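# Flip the grey finned box onto its fins, feet up

## Task

Turn the grey finned box upside down in place, so that it ends up resting flat on its fins with its feet pointing up, and stays that way once the robot lets go.

## Robot and tools

Robot and setting. Two arms, left_arm and right_arm, each a six-joint arm with a two-finger parallel gripper. A camera stand is fixed to the floor behind them. The scene frame has its origin at table-top height, midway between the nominal arm bases. +z points up, +x points out over the table, and left_arm sits on the +y side (arm names do not match image sides). The calibrated bases are: left_arm at (+0.026, +0.257, +0.013) m with quat_wxyz (+1.000, 0, 0, -0.019), and right_arm at (+0.001, -0.338, +0.037) m with quat_wxyz (+1.000, 0, 0, +0.016). Loose objects can now and then get a brief nudge from outside.

Frames. Each arm reports its hand pose, velocities, targets and wrist-camera pose in its own base frame. Fixed cameras and the table use the scene frame. Offsets are taken along the arm's own base axes, and rotations turn about the Hand target position. The fingers point along the gripper's +z axis and open and close along its y axis. end_effector_position is the point between the pads, roughly 1 cm short of the fingertips. Reported positions can be off by a few cm, more at long reach.

execute_actions(actions, cameras). actions is a list of actions. Each action is a table of up to 15 rows, and each row is one 1/30 s control step. If a table is shorter than 15 rows, its last row is held for the remaining steps. Every row holds 14 numbers in [-1, 1], covering both arms even when only one moves: dx, dy, dz, rx, ry, rz, opening for left_arm, then the same seven for right_arm. The six pose numbers are an offset, not a pose. They are measured from that arm's Hand target as it stood when the action began, never from the previous row. Sending the same offset again therefore moves the arm further. Scale: 1.0 means 0.6 m or 180 degrees. rx, ry, rz together form one rotation vector. A translation longer than 1.0 may be shortened along its direction. opening is absolute: +1 is fully open (0.094 m) and -1 is closed. Send all six pose zeros to re-command the current Hand target. Always send each gripper the opening you want it to keep, because 0 is itself a command. Images are returned only when actions is empty or cameras names them.

move(target, speed, blend, opening_speed, grip_force, blocking, cameras). target is either one 14-number row laid out as above, or a list of up to 15 such rows. Every row is an offset from the Hand targets at the start of the move, not from the previous row. Each gripper travels a straight path and turns the shorter way. All paths finish together, taking at least 0.5 s and at most 10 s in total. speed is the top path speed in m/s, from 0.002 to 4.3, with default 0.25; turning is capped at twice that value in rad/s. Give one number, or one per target. blend is in metres and rounds the corners of a list (0 means stop at each point). opening_speed is the rate at which openings change per second on the -1..1 scale, minimum 0.2; use it to close gently. grip_force is the force limit per finger pad, about 10 to 50 N (50 is full). It persists until changed, and low values make closing slow. blocking=false returns after about 0.5 s while the motion continues. The result adds a move: line giving the ending (done, off_target, moving, held, fault) and any limits that acted (paced = clipped, held = steps withheld). Paths do not avoid obstacles or the other arm. Grippers lag and overshoot more at higher speed, especially with the arm stretched out.

wait(seconds, 0 to 10): lets the scene run with the commands held. stop(): brakes a running move. zoom_image(camera, region=[x0, y0, x1, y1] in pixels, at most 504 by 504): gives a closer look at the newest image from that camera. read_manual(section="licences"): returns licence text only. finished_scene(scene): give the current scene number to end the scene. This is final.

Cameras (672x504 each): cam_head_left, cam_head_right, cam_high, cam_low, cam_left_wrist, cam_right_wrist (the two wrist cameras are fisheye).

Results. Hand target is the last commanded pose after clipping. The gripper often comes to rest a few cm short of it. Waiting does not close that gap; re-send the command, or add the missing distance as an offset. Each step, the controller limits the commanded orientation to 40 degrees from the measured one. grip_measured is the finger opening on the command scale. Empty, it can read up to about 2.5 mm wide. On a hard part it reads a little narrower than the part. grip_effort_nm is the gripper motor effort (negative means closing). It is not a pad force. Joint torques include the arm's own weight. Joint velocities may be shown as within noise. A MOTOR HOT line warns of heating, and an OVER-TEMPERATURE FAULT means that arm has gone limp for 30 to 60 s or more.

Things to avoid. Do not let the box or anything else leave the table or be left off it. Do not drop parts, release them while they are moving, or slam or strike things. Avoid fast contact and targets set far beyond the point of contact, since both press harder. Keep the two arms, their grippers and their wrist cameras from touching one another, and never close one gripper on the other's fingers. Route paths around each arm's own base. Do not hold loads, stay fully stretched, or push toward unreachable poses for long, because the motors overheat. To release a push, command the target back past the gripper.

Each tool is called after ">>>" by a JSON object that holds its "op" and its "data".

## Session

>>> {"op": "execute_actions", "data": {"actions": []}}

Scene clock: 0.00 s.
left_arm: end_effector_position=(+0.1935, +0.1162, +0.2045) grip_measured=+1.000 grip_effort_nm=n/a end_effector_quat_wxyz=(+0.168, +0.348, +0.922, -0.036) | right_arm: end_effector_position=(+0.3782, +0.0839, +0.3232) grip_measured=+1.000 grip_effort_nm=n/a end_effector_quat_wxyz=(+0.361, -0.079, +0.896, +0.245)
Joint positions: left_arm=[0.802 0.841 0.799 -1.459 0.338 1.512 0.094] | right_arm=[-0.008 0.898 0.937 -0.836 -0.525 0.036 0.094]
Joint velocities: within noise
Joint torques (N m): no reading
Heat: left arm: hottest elbow 33 °C; right arm: hottest waist 32 °C.
Hand target: left_arm +0.1971, +0.1200, +0.2124; +0.172, +0.350, +0.921, -0.027 | right_arm +0.3828, +0.0838, +0.3395; +0.376, -0.083, +0.890, +0.244
Tool commands: left_gripper/opening=+1.0 right_gripper/opening=+1.0

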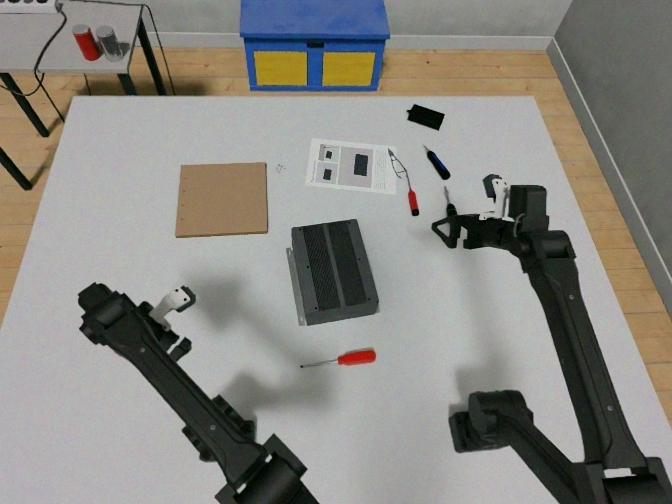

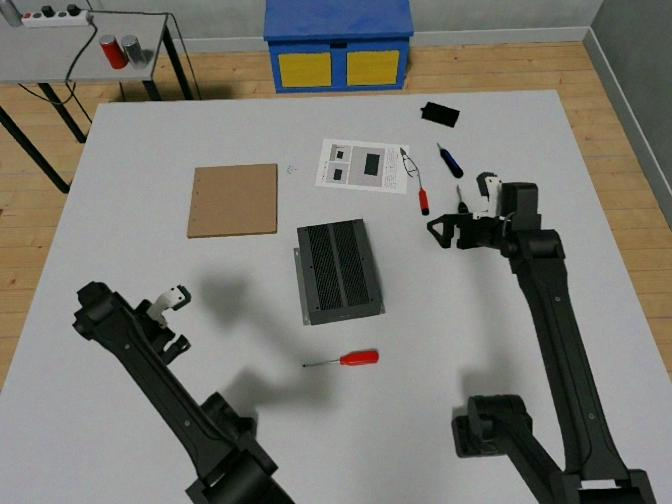

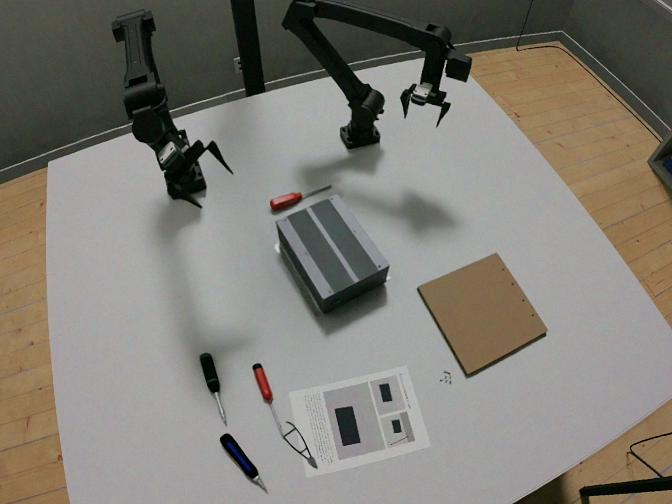

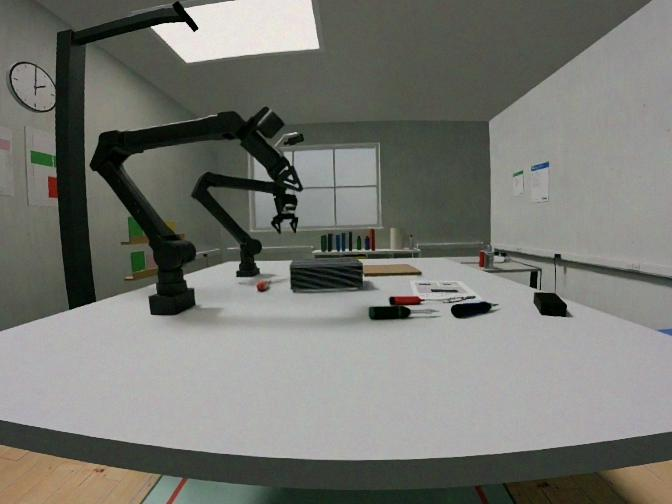

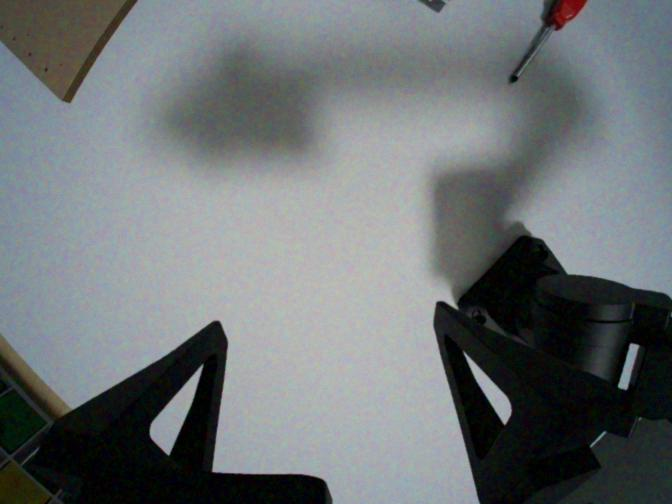

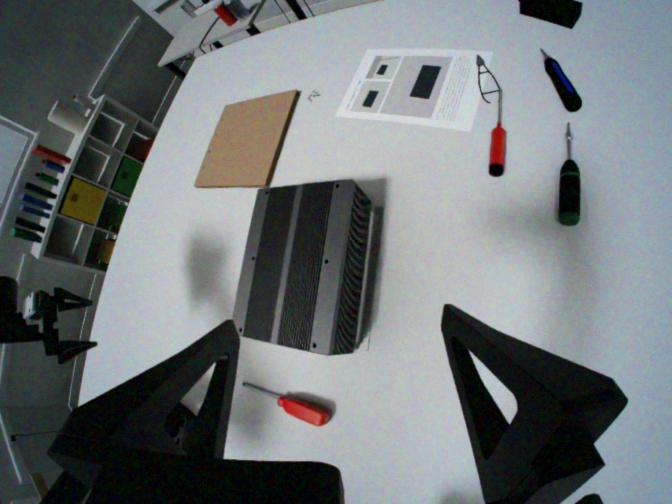

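>>> {"op": "zoom_image", "data": {"camera": "cam_head_left", "region": [260, 200, 420, 380]}}

>>> {"op": "zoom_image", "data": {"camera": "cam_right_wrist", "region": [200, 150, 420, 450]}}

>>> {"op": "zoom_image", "data": {"camera": "cam_high", "region": [240, 160, 420, 330]}}

>>> {"op": "zoom_image", "data": {"camera": "cam_low", "region": [230, 220, 430, 320]}}

Scaled by 2.800.

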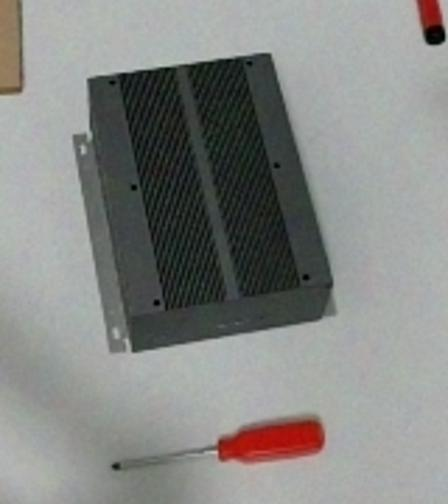

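Scaled by 1.680 from the camera's 672x504 image, which has a finer 960x720 frame.

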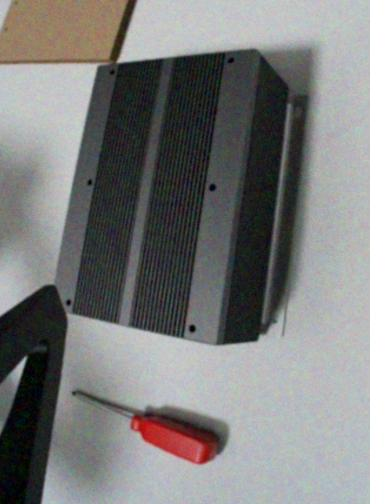

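Scaled by 2.800.

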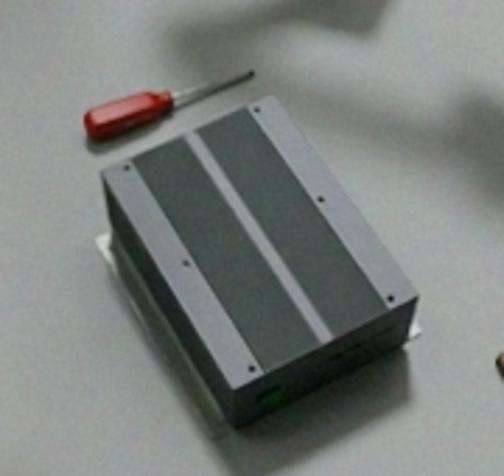

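Scaled by 2.520.

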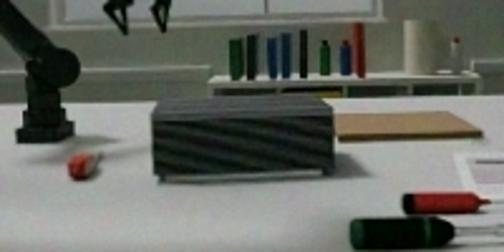

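>>> {"op": "zoom_image", "data": {"camera": "cam_low", "region": [280, 250, 376, 300]}}

>>> {"op": "zoom_image", "data": {"camera": "cam_high", "region": [270, 225, 330, 325]}}

>>> {"op": "zoom_image", "data": {"camera": "cam_right_wrist", "region": [320, 170, 400, 370]}}

>>> {"op": "zoom_image", "data": {"camera": "cam_head_left", "region": [280, 220, 340, 340]}}

>>> {"op": "zoom_image", "data": {"camera": "cam_high", "region": [290, 360, 440, 480]}}

Scaled by 5.250.

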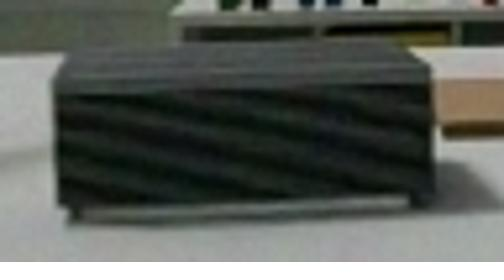

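Scaled by 5.040.

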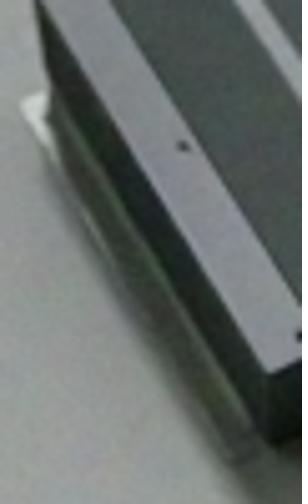

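Scaled by 2.520 from the camera's 672x504 image, which has a finer 960x720 frame.

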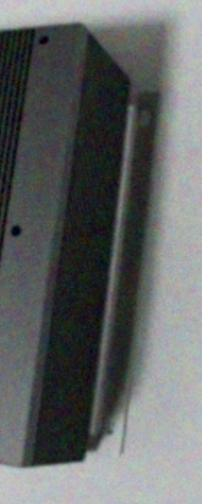

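Scaled by 4.200.

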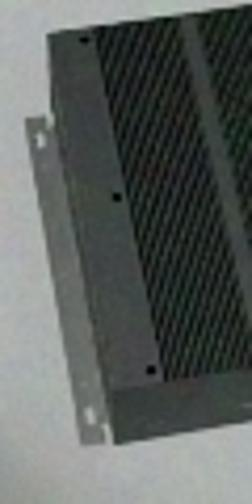

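Scaled by 3.360.

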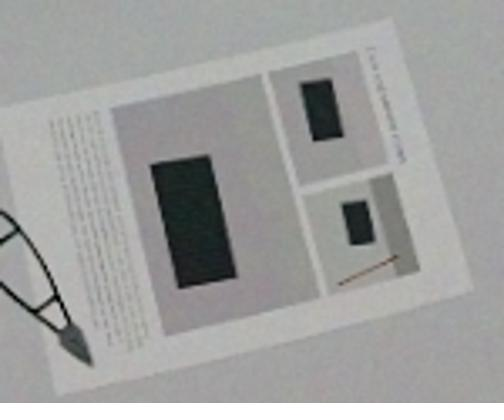

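>>> {"op": "move", "data": {"target": [0,0,0,0,0,0,1,0.062,-0.006,-0.366,0.058,0.2536,0.086,1], "speed": 0.2, "cameras": ["cam_right_wrist","cam_low","cam_head_left"]}}

Scene clock: 46.57 s.
left_arm: end_effector_position=(+0.1935, +0.1162, +0.2045) grip_measured=+1.000 grip_effort_nm=0.02 end_effector_quat_wxyz=(+0.168, +0.348, +0.922, -0.036) | right_arm: end_effector_position=(+0.4045, +0.0868, +0.1100) grip_measured=+1.000 grip_effort_nm=-0.01 end_effector_quat_wxyz=(-0.043, -0.062, +0.921, +0.381)
Joint positions: left_arm=[0.802 0.841 0.799 -1.459 0.338 1.512 0.094] | right_arm=[-0.08 1.651 1.105 -1.277 -0.754 -0.314 0.094]
Joint torques (N m): left_arm=[-0.85 -1.14 10.19 0.72 0.37 -0.19] | right_arm=[-1.96 -11.52 9.4 -0.21 -0.74 -0.2]
Heat: left arm: hottest elbow 38 °C; right arm: hottest elbow 41 °C.
Hand target: left_arm +0.1971, +0.1200, +0.2124; +0.172, +0.350, +0.921, -0.027 | right_arm +0.4199, +0.0803, +0.1198; -0.027, -0.064, +0.922, +0.382
Off the commanded pose: left_arm 0.010 m, 1 deg | right_arm 0.020 m, 2 deg.
move: off_target (right_arm)
Images, in order (width x height): cam_head_left 672x504, cam_low 672x504, cam_right_wrist 672x504.

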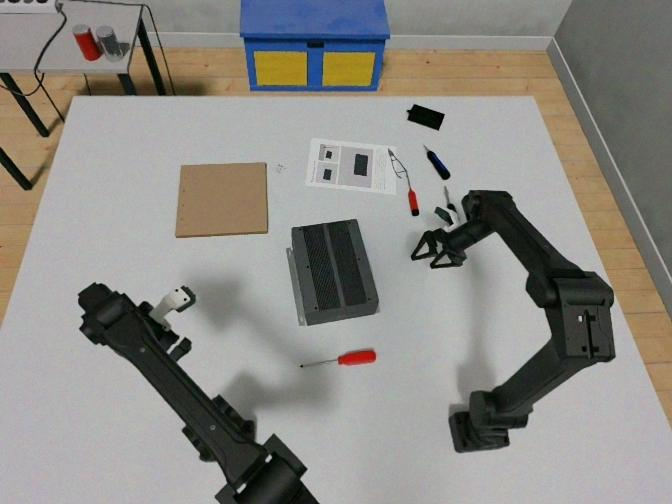

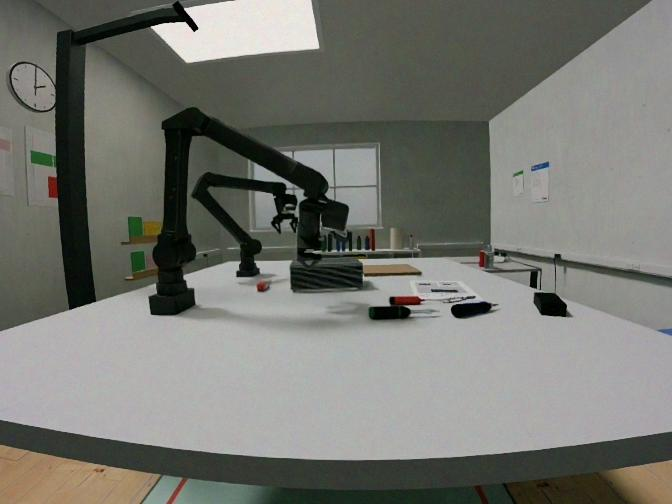

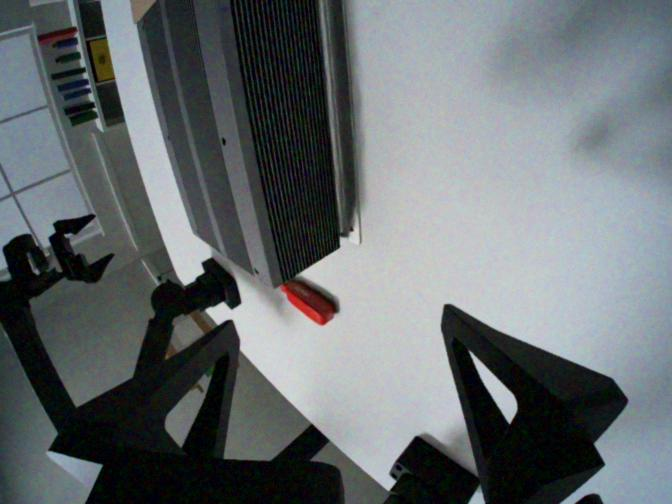

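>>> {"op": "zoom_image", "data": {"camera": "cam_right_wrist", "region": [240, 130, 400, 310]}}

>>> {"op": "zoom_image", "data": {"camera": "cam_right_wrist", "region": [310, 200, 380, 280]}}

Scaled by 2.800 from the camera's 672x504 image, which has a finer 960x720 frame.

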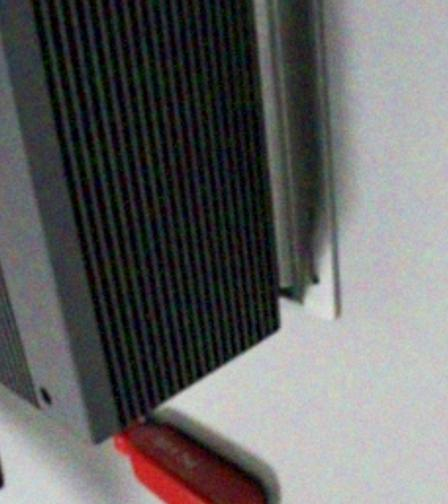

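Scaled by 6.300 from the camera's 672x504 image, which has a finer 960x720 frame.

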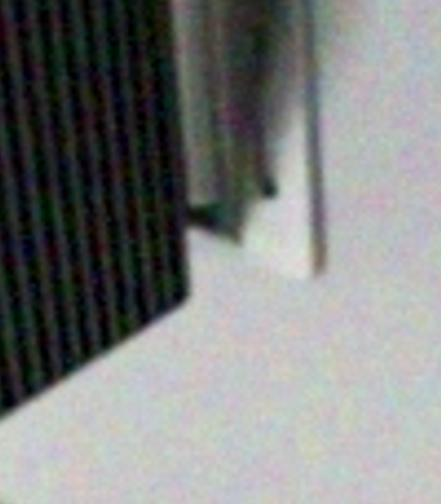

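>>> {"op": "move", "data": {"target": [[0,0,0,0,0,0,1,0,-0.033,0.167,0,0,0,0.2],[0,0,0,0,0,0,1,-0.378,0.292,0.09,-0.178,-0.2053,0.4307,0.2]], "speed": 0.25, "blend": [0.03,0], "cameras": ["cam_right_wrist","cam_head_left"]}}

Scene clock: 203.07 s.
left_arm: end_effector_position=(+0.1935, +0.1162, +0.2045) grip_measured=+1.000 grip_effort_nm=0.02 end_effector_quat_wxyz=(+0.168, +0.348, +0.922, -0.036) | right_arm: end_effector_position=(+0.1937, +0.2507, +0.1712) grip_measured=+0.202 grip_effort_nm=-0.09 end_effector_quat_wxyz=(+0.009, +0.704, -0.710, -0.001)
Joint positions: left_arm=[0.802 0.841 0.799 -1.459 0.338 1.512 0.094] | right_arm=[0.912 1.205 0.969 -1.352 -0.004 -0.65 0.056]
Joint torques (N m): left_arm=[-0.79 -1.03 10.21 0.72 0.38 -0.2] | right_arm=[0.56 -6.59 7.91 0.77 0.04 0]
Heat: left arm: hottest elbow 42 °C; right arm: hottest elbow 43 °C.
Hand target: left_arm +0.1971, +0.1200, +0.2124; +0.172, +0.350, +0.921, -0.027 | right_arm +0.1932, +0.2554, +0.1737; +0.000, +0.708, -0.707, +0.000
Off the commanded pose: left_arm 0.010 m, 1 deg | right_arm 0.006 m, 1 deg.
move: done
Images, in order (width x height): cam_head_left 672x504, cam_right_wrist 672x504.

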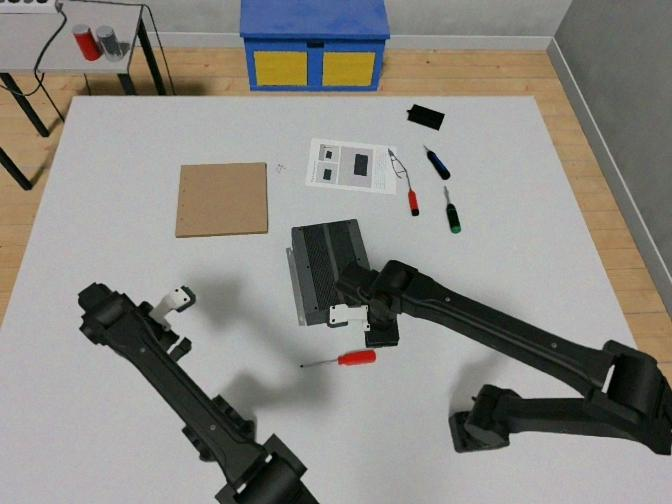

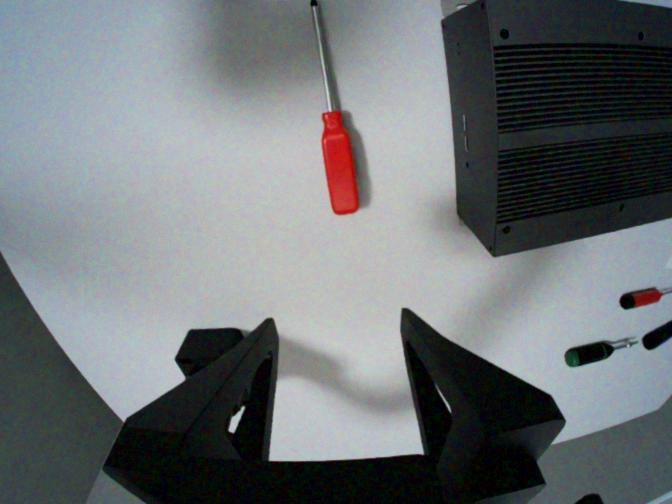

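>>> {"op": "zoom_image", "data": {"camera": "cam_right_wrist", "region": [430, 0, 530, 260]}}

>>> {"op": "move", "data": {"target": [0,0,0,0,0,0,1,0.0125,0.022,-0.33,0,0,0.06,0.2], "speed": 0.2}}

Scaled by 1.938 from the camera's 672x504 image, which has a finer 960x720 frame.

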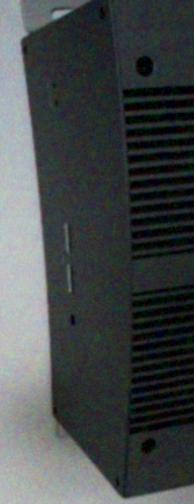

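Scene clock: 218.47 s.
left_arm: end_effector_position=(+0.1935, +0.1162, +0.2045) grip_measured=+1.000 grip_effort_nm=0.02 end_effector_quat_wxyz=(+0.168, +0.348, +0.922, -0.036) | right_arm: end_effector_position=(+0.2015, +0.2628, -0.0229) grip_measured=+0.202 grip_effort_nm=-0.09 end_effector_quat_wxyz=(+0.003, +0.763, -0.646, -0.001)
Joint positions: left_arm=[0.802 0.841 0.799 -1.459 0.338 1.512 0.094] | right_arm=[0.917 1.544 0.698 -0.732 -0.002 -0.82 0.056]
Joint torques (N m): left_arm=[-0.79 -1.03 10.21 0.75 0.38 -0.19] | right_arm=[0.32 -7.82 5.35 0.91 0.04 -0.12]
Heat: left arm: hottest elbow 42 °C; right arm: hottest elbow 41 °C.
Hand target: left_arm +0.1971, +0.1200, +0.2124; +0.172, +0.350, +0.921, -0.027 | right_arm +0.2006, +0.2688, -0.0243; +0.000, +0.771, -0.637, +0.000
Off the commanded pose: left_arm 0.010 m, 1 deg | right_arm 0.006 m, 1 deg.
move: done

>>> {"op": "move", "data": {"target": [0,0,0,0,0,0,1,0,0,0,0,0,0,-0.6], "opening_speed": 1.0, "cameras": ["cam_right_wrist"]}}

Scene clock: 224.53 s.
left_arm: end_effector_position=(+0.1935, +0.1162, +0.2045) grip_measured=+1.000 grip_effort_nm=0.02 end_effector_quat_wxyz=(+0.168, +0.348, +0.922, -0.036) | right_arm: end_effector_position=(+0.2015, +0.2628, -0.0229) grip_measured=-0.400 grip_effort_nm=-1.04 end_effector_quat_wxyz=(+0.003, +0.764, -0.646, -0.001)
Joint positions: left_arm=[0.802 0.841 0.799 -1.459 0.338 1.512 0.094] | right_arm=[0.917 1.544 0.698 -0.732 -0.002 -0.821 0.028]
Joint torques (N m): left_arm=[-0.67 -1.14 10.17 0.7 0.37 -0.2] | right_arm=[0.44 -7.88 5.53 0.98 0.03 -0.13]
Heat: left arm: hottest elbow 42 °C; right arm: hottest elbow 40 °C.
Hand target: left_arm +0.1971, +0.1200, +0.2124; +0.172, +0.350, +0.921, -0.027 | right_arm +0.2006, +0.2687, -0.0243; +0.000, +0.771, -0.637, +0.000
Off the commanded pose: left_arm 0.010 m, 1 deg | right_arm 0.006 m, 1 deg.
move: done
Images, in order (width x height): cam_right_wrist 672x504.

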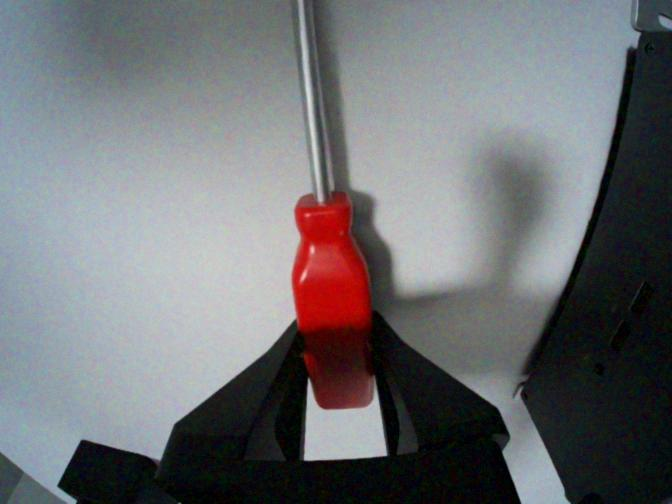

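>>> {"op": "zoom_image", "data": {"camera": "cam_right_wrist", "region": [500, 260, 580, 420]}}

Scaled by 3.150 from the camera's 672x504 image, which has a finer 960x720 frame.

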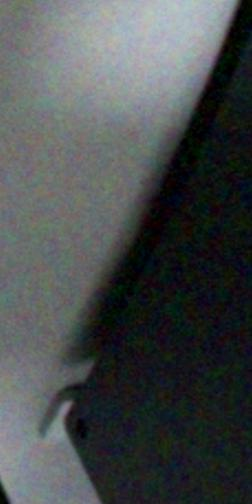

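>>> {"op": "move", "data": {"target": [[0,0,0,0,0,0,1,0,0,0.1,0,0,0,-0.6],[0,0,0,0,0,0,1,0.05,-0.3,0.1,0,0,-0.1,-0.6],[0,0,0,0,0,0,1,0.165,-0.515,0.06,0,0,-0.28,-0.6],[0,0,0,0,0,0,1,0.165,-0.515,0.005,0,0,-0.28,-0.6]], "speed": [0.15,0.2,0.2,0.06], "blend": [0.02,0.03,0.02,0], "cameras": ["cam_right_wrist","cam_head_left"]}}

Scene clock: 244.47 s.
left_arm: end_effector_position=(+0.1935, +0.1162, +0.2045) grip_measured=+1.000 grip_effort_nm=0.02 end_effector_quat_wxyz=(+0.168, +0.348, +0.922, -0.036) | right_arm: end_effector_position=(+0.2919, -0.0361, -0.0222) grip_measured=-0.400 grip_effort_nm=-1.04 end_effector_quat_wxyz=(-0.007, -0.436, +0.900, +0.002)
Joint positions: left_arm=[0.802 0.841 0.799 -1.459 0.338 1.512 0.094] | right_arm=[-0.119 1.461 0.604 -0.729 0.004 -1.022 0.028]
Joint torques (N m): left_arm=[-0.85 -1.03 10.15 0.7 0.38 -0.2] | right_arm=[-1.85 -6.71 5.87 0.85 -0.25 0.04]
Heat: left arm: hottest elbow 42 °C; right arm: hottest elbow 38 °C.
Hand target: left_arm +0.1971, +0.1200, +0.2124; +0.172, +0.350, +0.921, -0.027 | right_arm +0.2997, -0.0402, -0.0212; +0.000, -0.426, +0.904, +0.000
Off the commanded pose: left_arm 0.010 m, 1 deg | right_arm 0.009 m, 2 deg.
move: done; blend cut to 0.0165 m at target 3
Images, in order (width x height): cam_head_left 672x504, cam_right_wrist 672x504.

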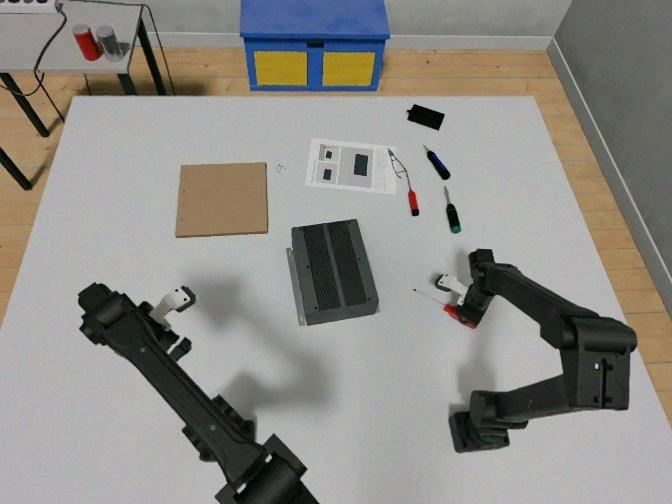

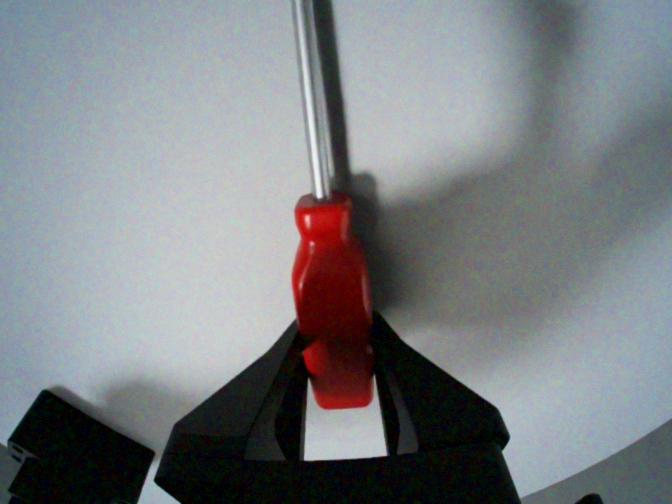

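>>> {"op": "move", "data": {"target": [[0,0,0,0,0,0,1,0,0,0,0,0,0,0.0],[0,0,0,0,0,0,1,0,0,0.2,0,0,0,0.0]], "speed": [0.1,0.2]}}

>>> {"op": "move", "data": {"target": [0,0,0,0,0,0,1,-0.066,0.5253,0.055,-0.1023,-0.3626,0.2339,1], "speed": 0.2, "cameras": ["cam_right_wrist","cam_head_left","cam_low"]}}

Scene clock: 292.50 s.
left_arm: end_effector_position=(+0.1935, +0.1162, +0.2045) grip_measured=+1.000 grip_effort_nm=0.02 end_effector_quat_wxyz=(+0.168, +0.348, +0.922, -0.036) | right_arm: end_effector_position=(+0.2844, -0.0351, +0.0834) grip_measured=-0.002 grip_effort_nm=0.08 end_effector_quat_wxyz=(-0.017, -0.436, +0.900, +0.009)
Joint positions: left_arm=[0.802 0.841 0.799 -1.459 0.338 1.512 0.094] | right_arm=[-0.119 1.227 0.74 -1.121 0.004 -1.021 0.047]
Joint torques (N m): left_arm=[-0.79 -1.14 10.18 0.69 0.38 -0.2] | right_arm=[-1.73 -5.89 10.06 0.1 -0.23 0.03]
Heat: left arm: hottest elbow 43 °C; right arm: hottest elbow 36 °C.
Hand target: left_arm +0.1971, +0.1200, +0.2124; +0.172, +0.350, +0.921, -0.027 | right_arm +0.2997, -0.0402, +0.0987; +0.000, -0.426, +0.905, +0.000
Off the commanded pose: left_arm 0.010 m, 1 deg | right_arm 0.022 m, 3 deg.
move: off_target (right_arm)

Scene clock: 296.97 s.
left_arm: end_effector_position=(+0.1935, +0.1162, +0.2045) grip_measured=+1.000 grip_effort_nm=0.02 end_effector_quat_wxyz=(+0.168, +0.348, +0.922, -0.036) | right_arm: end_effector_position=(+0.2622, +0.2698, +0.1318) grip_measured=+0.998 grip_effort_nm=0.07 end_effector_quat_wxyz=(-0.408, +0.630, -0.555, +0.358)
Joint positions: left_arm=[0.802 0.841 0.799 -1.459 0.338 1.512 0.094] | right_arm=[1.175 1.145 0.43 -0.018 0.91 -0.95 0.094]
Joint torques (N m): left_arm=[-0.73 -1.03 10.18 0.7 0.37 -0.2] | right_arm=[-0.21 -3.49 6.93 2.41 0.47 -0.1]
Heat: left arm: hottest elbow 43 °C; right arm: hottest elbow 37 °C.
Hand target: left_arm +0.1971, +0.1200, +0.2124; +0.172, +0.350, +0.921, -0.027 | right_arm +0.2601, +0.2749, +0.1318; -0.412, +0.633, -0.549, +0.358
Off the commanded pose: left_arm 0.010 m, 1 deg | right_arm 0.006 m, 1 deg.
move: done
Images, in order (width x height): cam_head_left 672x504, cam_low 672x504, cam_right_wrist 672x504.

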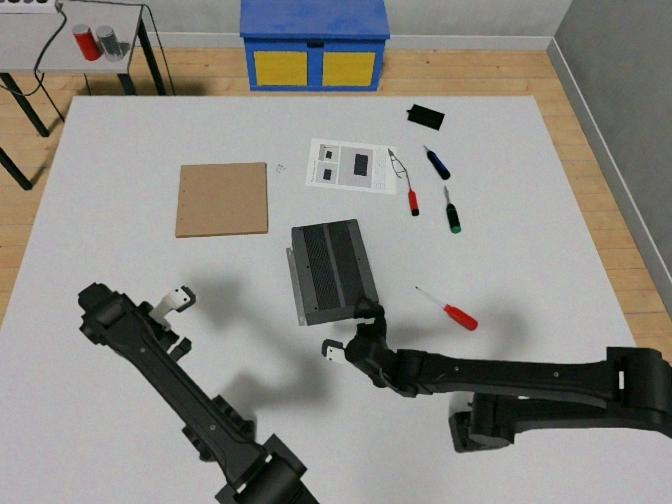

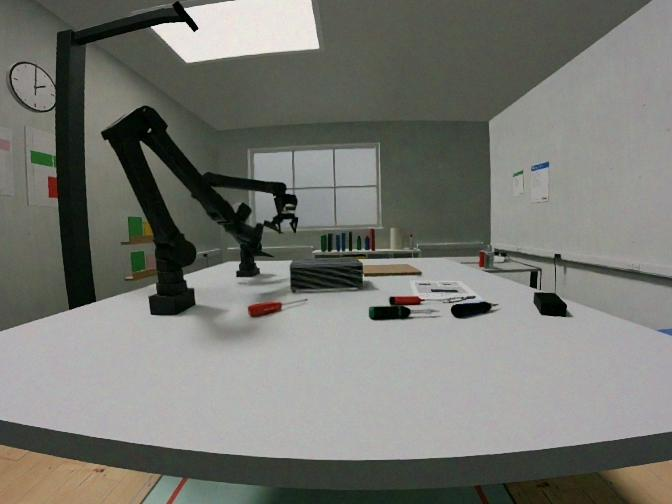

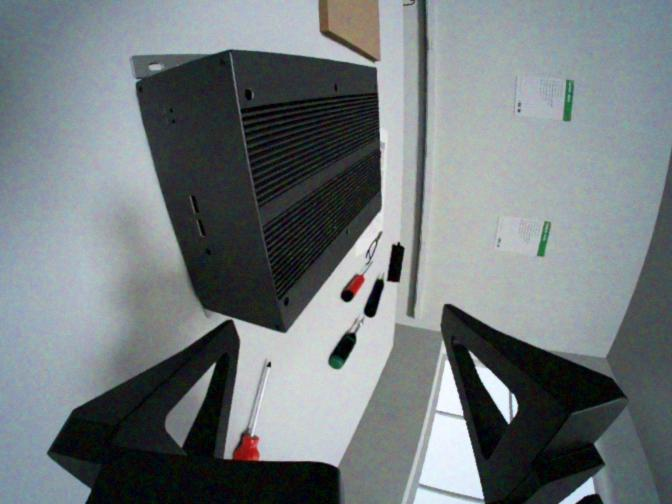

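>>> {"op": "move", "data": {"target": [0,0,0,0,0,0,1,-0.01,0.028,-0.165,0,0,0,1], "speed": 0.12, "cameras": ["cam_right_wrist","cam_high","cam_low"]}}

Scene clock: 334.57 s.
left_arm: end_effector_position=(+0.1935, +0.1162, +0.2045) grip_measured=+1.000 grip_effort_nm=0.02 end_effector_quat_wxyz=(+0.168, +0.348, +0.922, -0.036) | right_arm: end_effector_position=(+0.2576, +0.2877, +0.0340) grip_measured=+0.998 grip_effort_nm=0.07 end_effector_quat_wxyz=(-0.407, +0.632, -0.553, +0.360)
Joint positions: left_arm=[0.802 0.841 0.799 -1.459 0.338 1.512 0.094] | right_arm=[1.214 1.562 0.383 0.411 0.94 -0.915 0.094]
Joint torques (N m): left_arm=[-0.67 -1.2 10.18 0.72 0.38 -0.2] | right_arm=[0.03 -6.59 3.82 2.22 0.51 0.07]
Heat: left arm: hottest elbow 43 °C; right arm: hottest elbow 36 °C.
Hand target: left_arm +0.1971, +0.1200, +0.2124; +0.172, +0.350, +0.921, -0.027 | right_arm +0.2540, +0.2917, +0.0327; -0.412, +0.633, -0.549, +0.358
Off the commanded pose: left_arm 0.010 m, 1 deg | right_arm 0.005 m, 1 deg.
move: done
Images, in order (width x height): cam_high 672x504, cam_low 672x504, cam_right_wrist 672x504.

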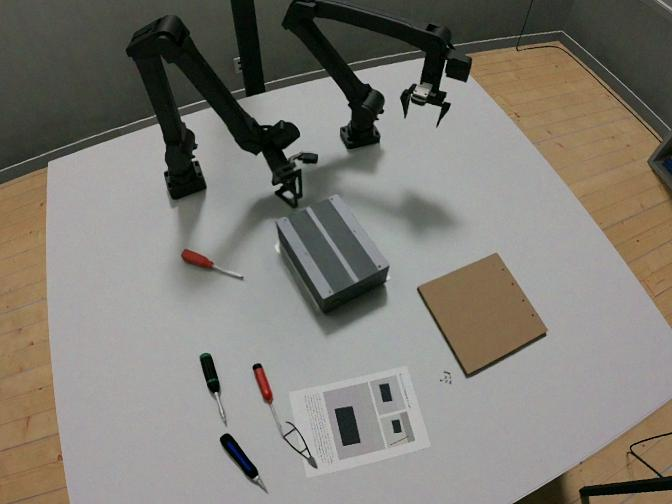

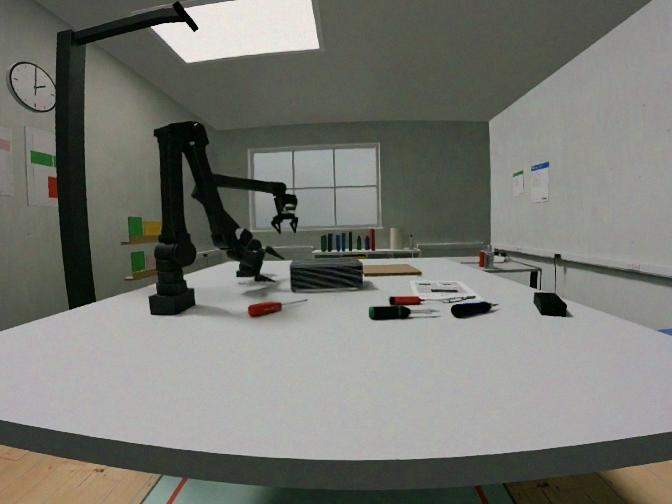

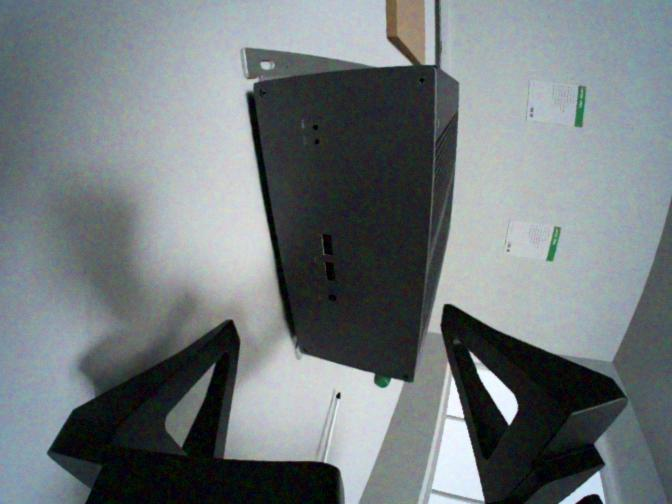

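>>> {"op": "move", "data": {"target": [[0.42,-0.03,0.1,0.02,0.13,0.14,1,0,0,0,0,0,0,1],[0.738,-0.533,0.05,0.0456,0.2653,0.2859,1,0,0,0,0,0,0,1]], "speed": 0.25, "blend": [0.05,0], "cameras": ["cam_left_wrist","cam_head_left"]}}

Scene clock: 498.53 s.
left_arm: end_effector_position=(+0.6280, -0.2033, +0.2455) grip_measured=+1.000 grip_effort_nm=0.02 end_effector_quat_wxyz=(-0.014, -0.118, +0.986, -0.119) | right_arm: end_effector_position=(+0.2576, +0.2876, +0.0339) grip_measured=+0.998 grip_effort_nm=0.08 end_effector_quat_wxyz=(-0.407, +0.632, -0.553, +0.360)
Joint positions: left_arm=[-0.252 2.084 2.245 -1.67 0.232 -0.497 0.094] | right_arm=[1.214 1.562 0.383 0.411 0.94 -0.915 0.094]
Joint torques (N m): left_arm=[0.15 -17.55 12.04 0.39 0.32 -0.29] | right_arm=[0.73 -5.77 3.73 2.1 0.48 0.11]
Heat: left arm: hottest elbow 44 °C; right arm: hottest elbow 34 °C.
Hand target: left_arm +0.6400, -0.1998, +0.2422; -0.232, -0.102, +0.967, -0.025 | right_arm +0.2540, +0.2917, +0.0326; -0.412, +0.633, -0.549, +0.358
Off the commanded pose: left_arm 0.013 m, 27 deg | right_arm 0.006 m, 1 deg.
joint sent to its limit (left arm) — joint 4 (wrist pitch), lower limit. The joint targets are off in orientation, not in position.
move: off_target (left_arm)
Images, in order (width x height): cam_head_left 672x504, cam_left_wrist 672x504.

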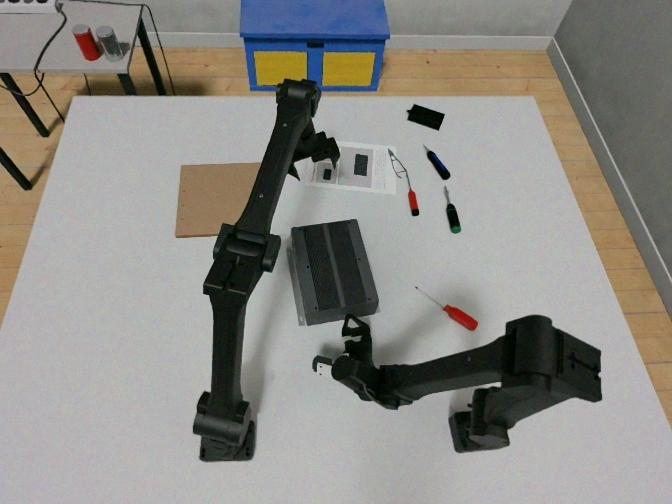

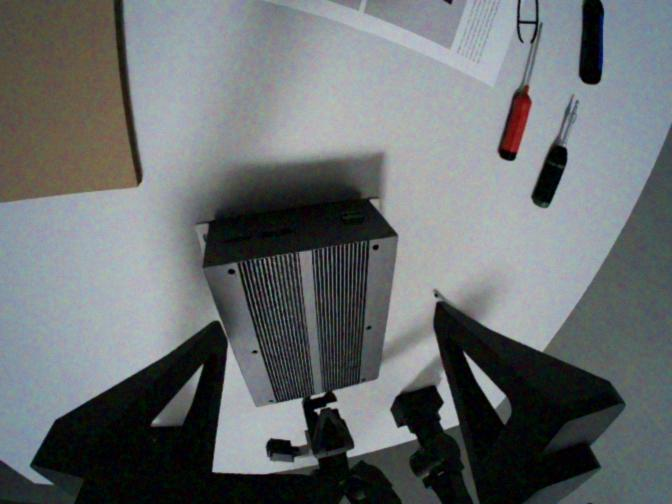

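>>> {"op": "move", "data": {"target": [0.015,-0.021,-0.37,0,0,0,1,0,0,0,0,0,0,1], "speed": 0.2, "cameras": ["cam_left_wrist","cam_low","cam_high"]}}

Scene clock: 523.03 s.
left_arm: end_effector_position=(+0.6420, -0.2055, +0.0244) grip_measured=+1.000 grip_effort_nm=0.02 end_effector_quat_wxyz=(-0.158, -0.124, +0.978, -0.056) | right_arm: end_effector_position=(+0.2576, +0.2876, +0.0339) grip_measured=+0.998 grip_effort_nm=0.07 end_effector_quat_wxyz=(-0.407, +0.632, -0.553, +0.360)
Joint positions: left_arm=[-0.253 2.453 2.3 -1.674 0.22 -0.477 0.094] | right_arm=[1.214 1.562 0.383 0.411 0.94 -0.915 0.094]
Joint torques (N m): left_arm=[-1.32 -21.42 11.19 -0.08 0.05 -0.05] | right_arm=[0.44 -6.36 3.9 2.33 0.52 0.05]
Heat: left arm: hottest elbow 49 °C; right arm: hottest elbow 34 °C.
Hand target: left_arm +0.6490, -0.2122, +0.0202; -0.232, -0.102, +0.967, -0.025 | right_arm +0.2540, +0.2917, +0.0326; -0.412, +0.633, -0.549, +0.358
Off the commanded pose: left_arm 0.011 m, 10 deg | right_arm 0.006 m, 1 deg.
joint sent to its limit (left arm) — joint 4 (wrist pitch), lower limit. The joint targets are off in orientation, not in position.
move: off_target (left_arm)
Images, in order (width x height): cam_high 672x504, cam_low 672x504, cam_left_wrist 672x504.

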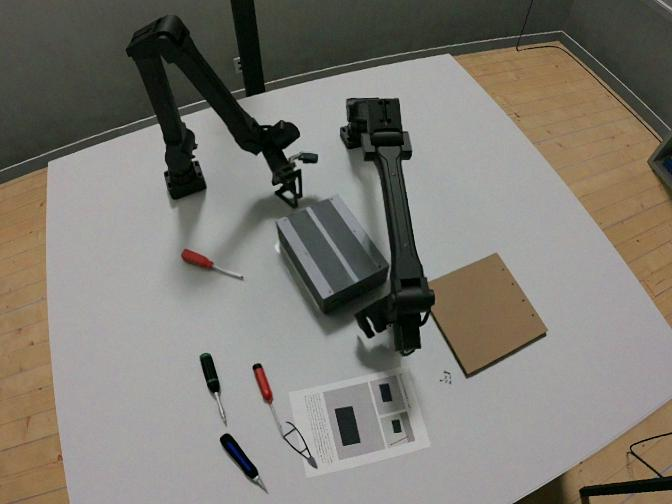

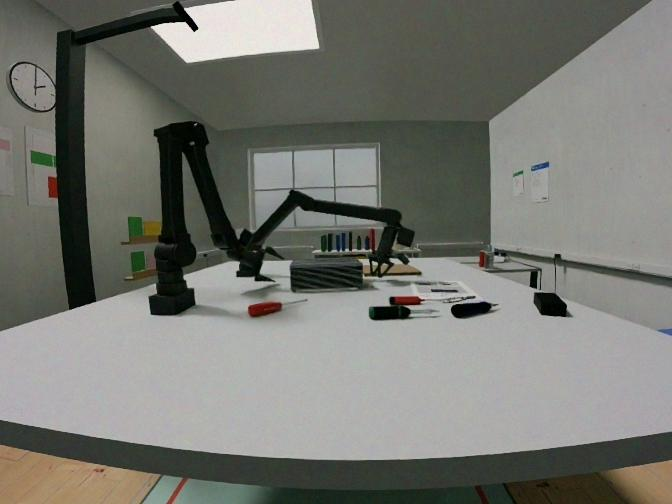

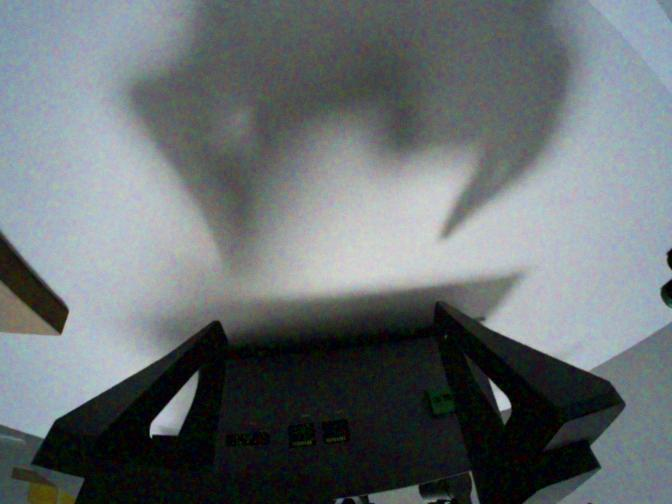

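>>> {"op": "move", "data": {"target": [-0.0733,-0.0156,-0.028,0,0,0,1,0,0,0,0,0,0,1], "speed": 0.08, "cameras": ["cam_left_wrist","cam_low"]}}

Scene clock: 533.83 s.
left_arm: end_effector_position=(+0.6098, -0.2153, +0.0002) grip_measured=+1.000 grip_effort_nm=0.02 end_effector_quat_wxyz=(-0.198, -0.115, +0.973, -0.038) | right_arm: end_effector_position=(+0.2576, +0.2876, +0.0339) grip_measured=+0.998 grip_effort_nm=0.08 end_effector_quat_wxyz=(-0.407, +0.632, -0.553, +0.360)
Joint positions: left_arm=[-0.28 2.449 2.21 -1.676 0.22 -0.477 0.094] | right_arm=[1.214 1.562 0.383 0.411 0.94 -0.915 0.094]
Joint torques (N m): left_arm=[-1.73 -23.82 6.87 -0.17 0.31 -0.1] | right_arm=[0.5 -6.07 3.85 2.33 0.53 0.06]
Heat: left arm: hottest elbow 49 °C; right arm: hottest elbow 34 °C.
Hand target: left_arm +0.6048, -0.2217, +0.0034; -0.232, -0.102, +0.967, -0.025 | right_arm +0.2540, +0.2917, +0.0326; -0.412, +0.633, -0.549, +0.358
Off the commanded pose: left_arm 0.009 m, 4 deg | right_arm 0.006 m, 1 deg.
joint sent to its limit (left arm) — joint 4 (wrist pitch), lower limit. The joint targets are off in orientation, not in position.
move: off_target (left_arm)
Images, in order (width x height): cam_low 672x504, cam_left_wrist 672x504.

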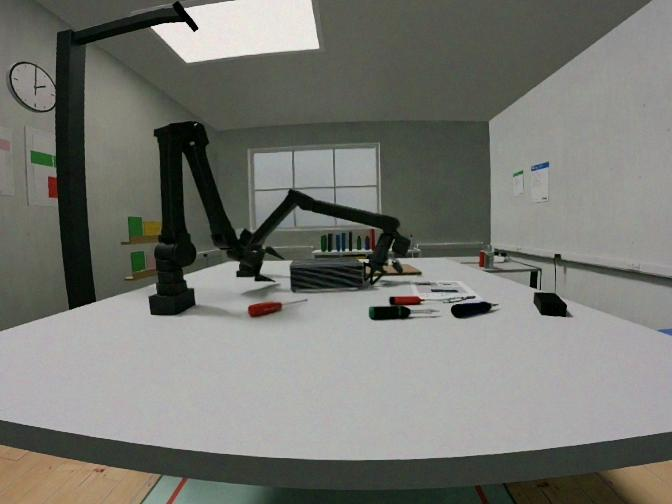

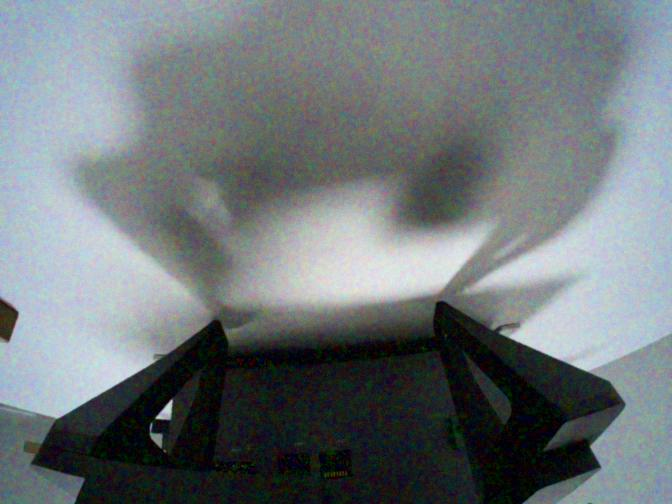

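>>> {"op": "zoom_image", "data": {"camera": "cam_left_wrist", "region": [130, 270, 550, 504]}}

>>> {"op": "zoom_image", "data": {"camera": "cam_low", "region": [280, 220, 430, 310]}}

Scaled by 1.200 from the camera's 672x504 image, which has a finer 960x720 frame.

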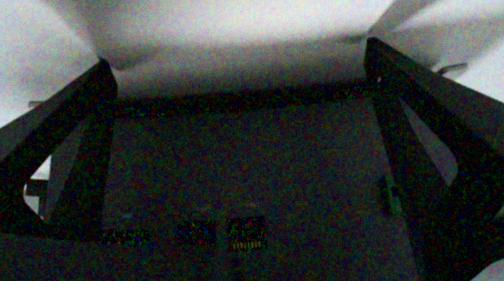

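Scaled by 3.360.

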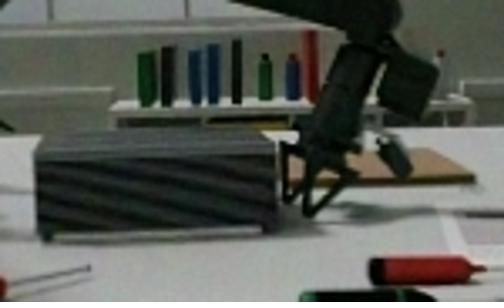

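>>> {"op": "move", "data": {"target": [[0.06,0.02,0.43,0,0,0,1,0,0,0,0,0,0,1],[-0.33,0.35,0.43,-0.2546,-0.393,-0.4164,1,0,0,0,0,0,0,1],[-0.3455,0.203,0.12,-0.2546,-0.393,-0.4164,1,0,0,0,0,0,0,1]], "speed": [0.15,0.25,0.2], "blend": [0.04,0.03,0], "cameras": ["cam_left_wrist","cam_head_left","cam_low"]}}

Scene clock: 669.43 s.
left_arm: end_effector_position=(+0.3987, -0.0970, +0.0841) grip_measured=+1.000 grip_effort_nm=0.02 end_effector_quat_wxyz=(+0.336, +0.574, +0.700, -0.260) | right_arm: end_effector_position=(+0.2576, +0.2876, +0.0339) grip_measured=+0.998 grip_effort_nm=0.08 end_effector_quat_wxyz=(-0.407, +0.632, -0.553, +0.360)
Joint positions: left_arm=[0.092 1.505 0.811 -0.716 0.866 1.391 0.094] | right_arm=[1.214 1.562 0.383 0.411 0.94 -0.915 0.094]
Joint torques (N m): left_arm=[-1.38 -7.53 6.52 1.35 0.53 -0.31] | right_arm=[0.38 -5.83 3.7 2.37 0.5 0.09]
Heat: left arm: hottest elbow 42 °C; right arm: hottest elbow 33 °C.
Hand target: left_arm +0.3976, -0.0998, +0.0754; +0.329, +0.571, +0.704, -0.266 | right_arm +0.2540, +0.2917, +0.0326; -0.412, +0.633, -0.549, +0.358
Off the commanded pose: left_arm 0.009 m, 1 deg | right_arm 0.006 m, 1 deg.
move: done
Images, in order (width x height): cam_head_left 672x504, cam_low 672x504, cam_left_wrist 672x504.

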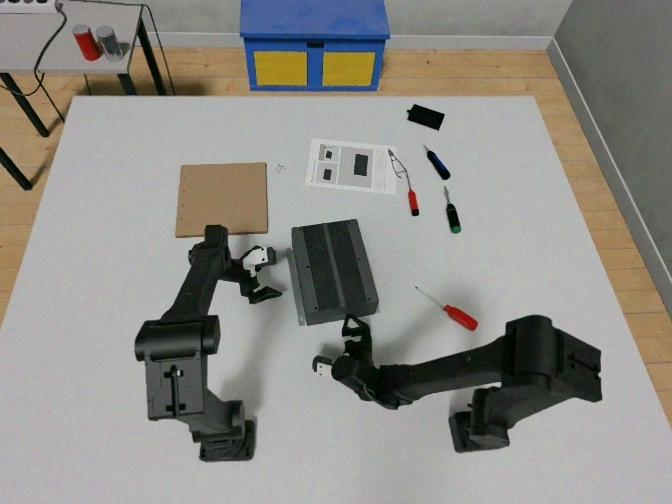

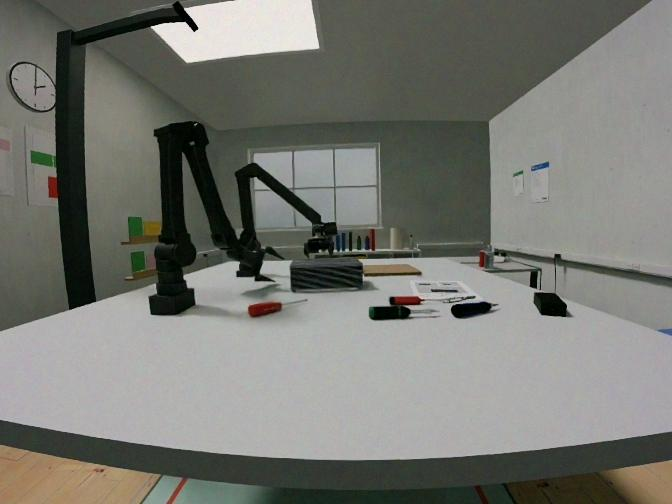

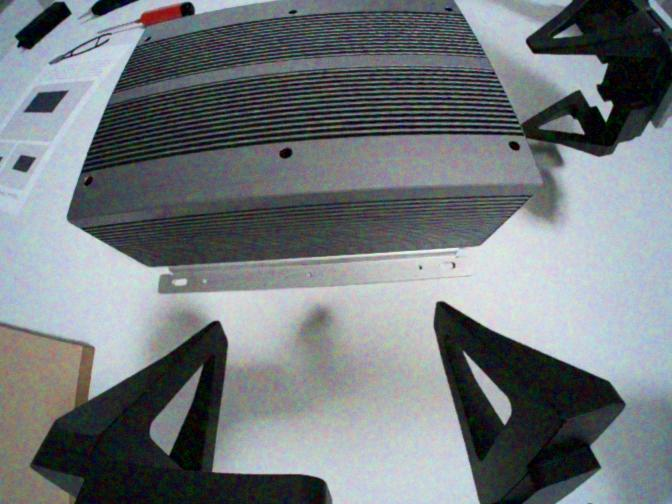

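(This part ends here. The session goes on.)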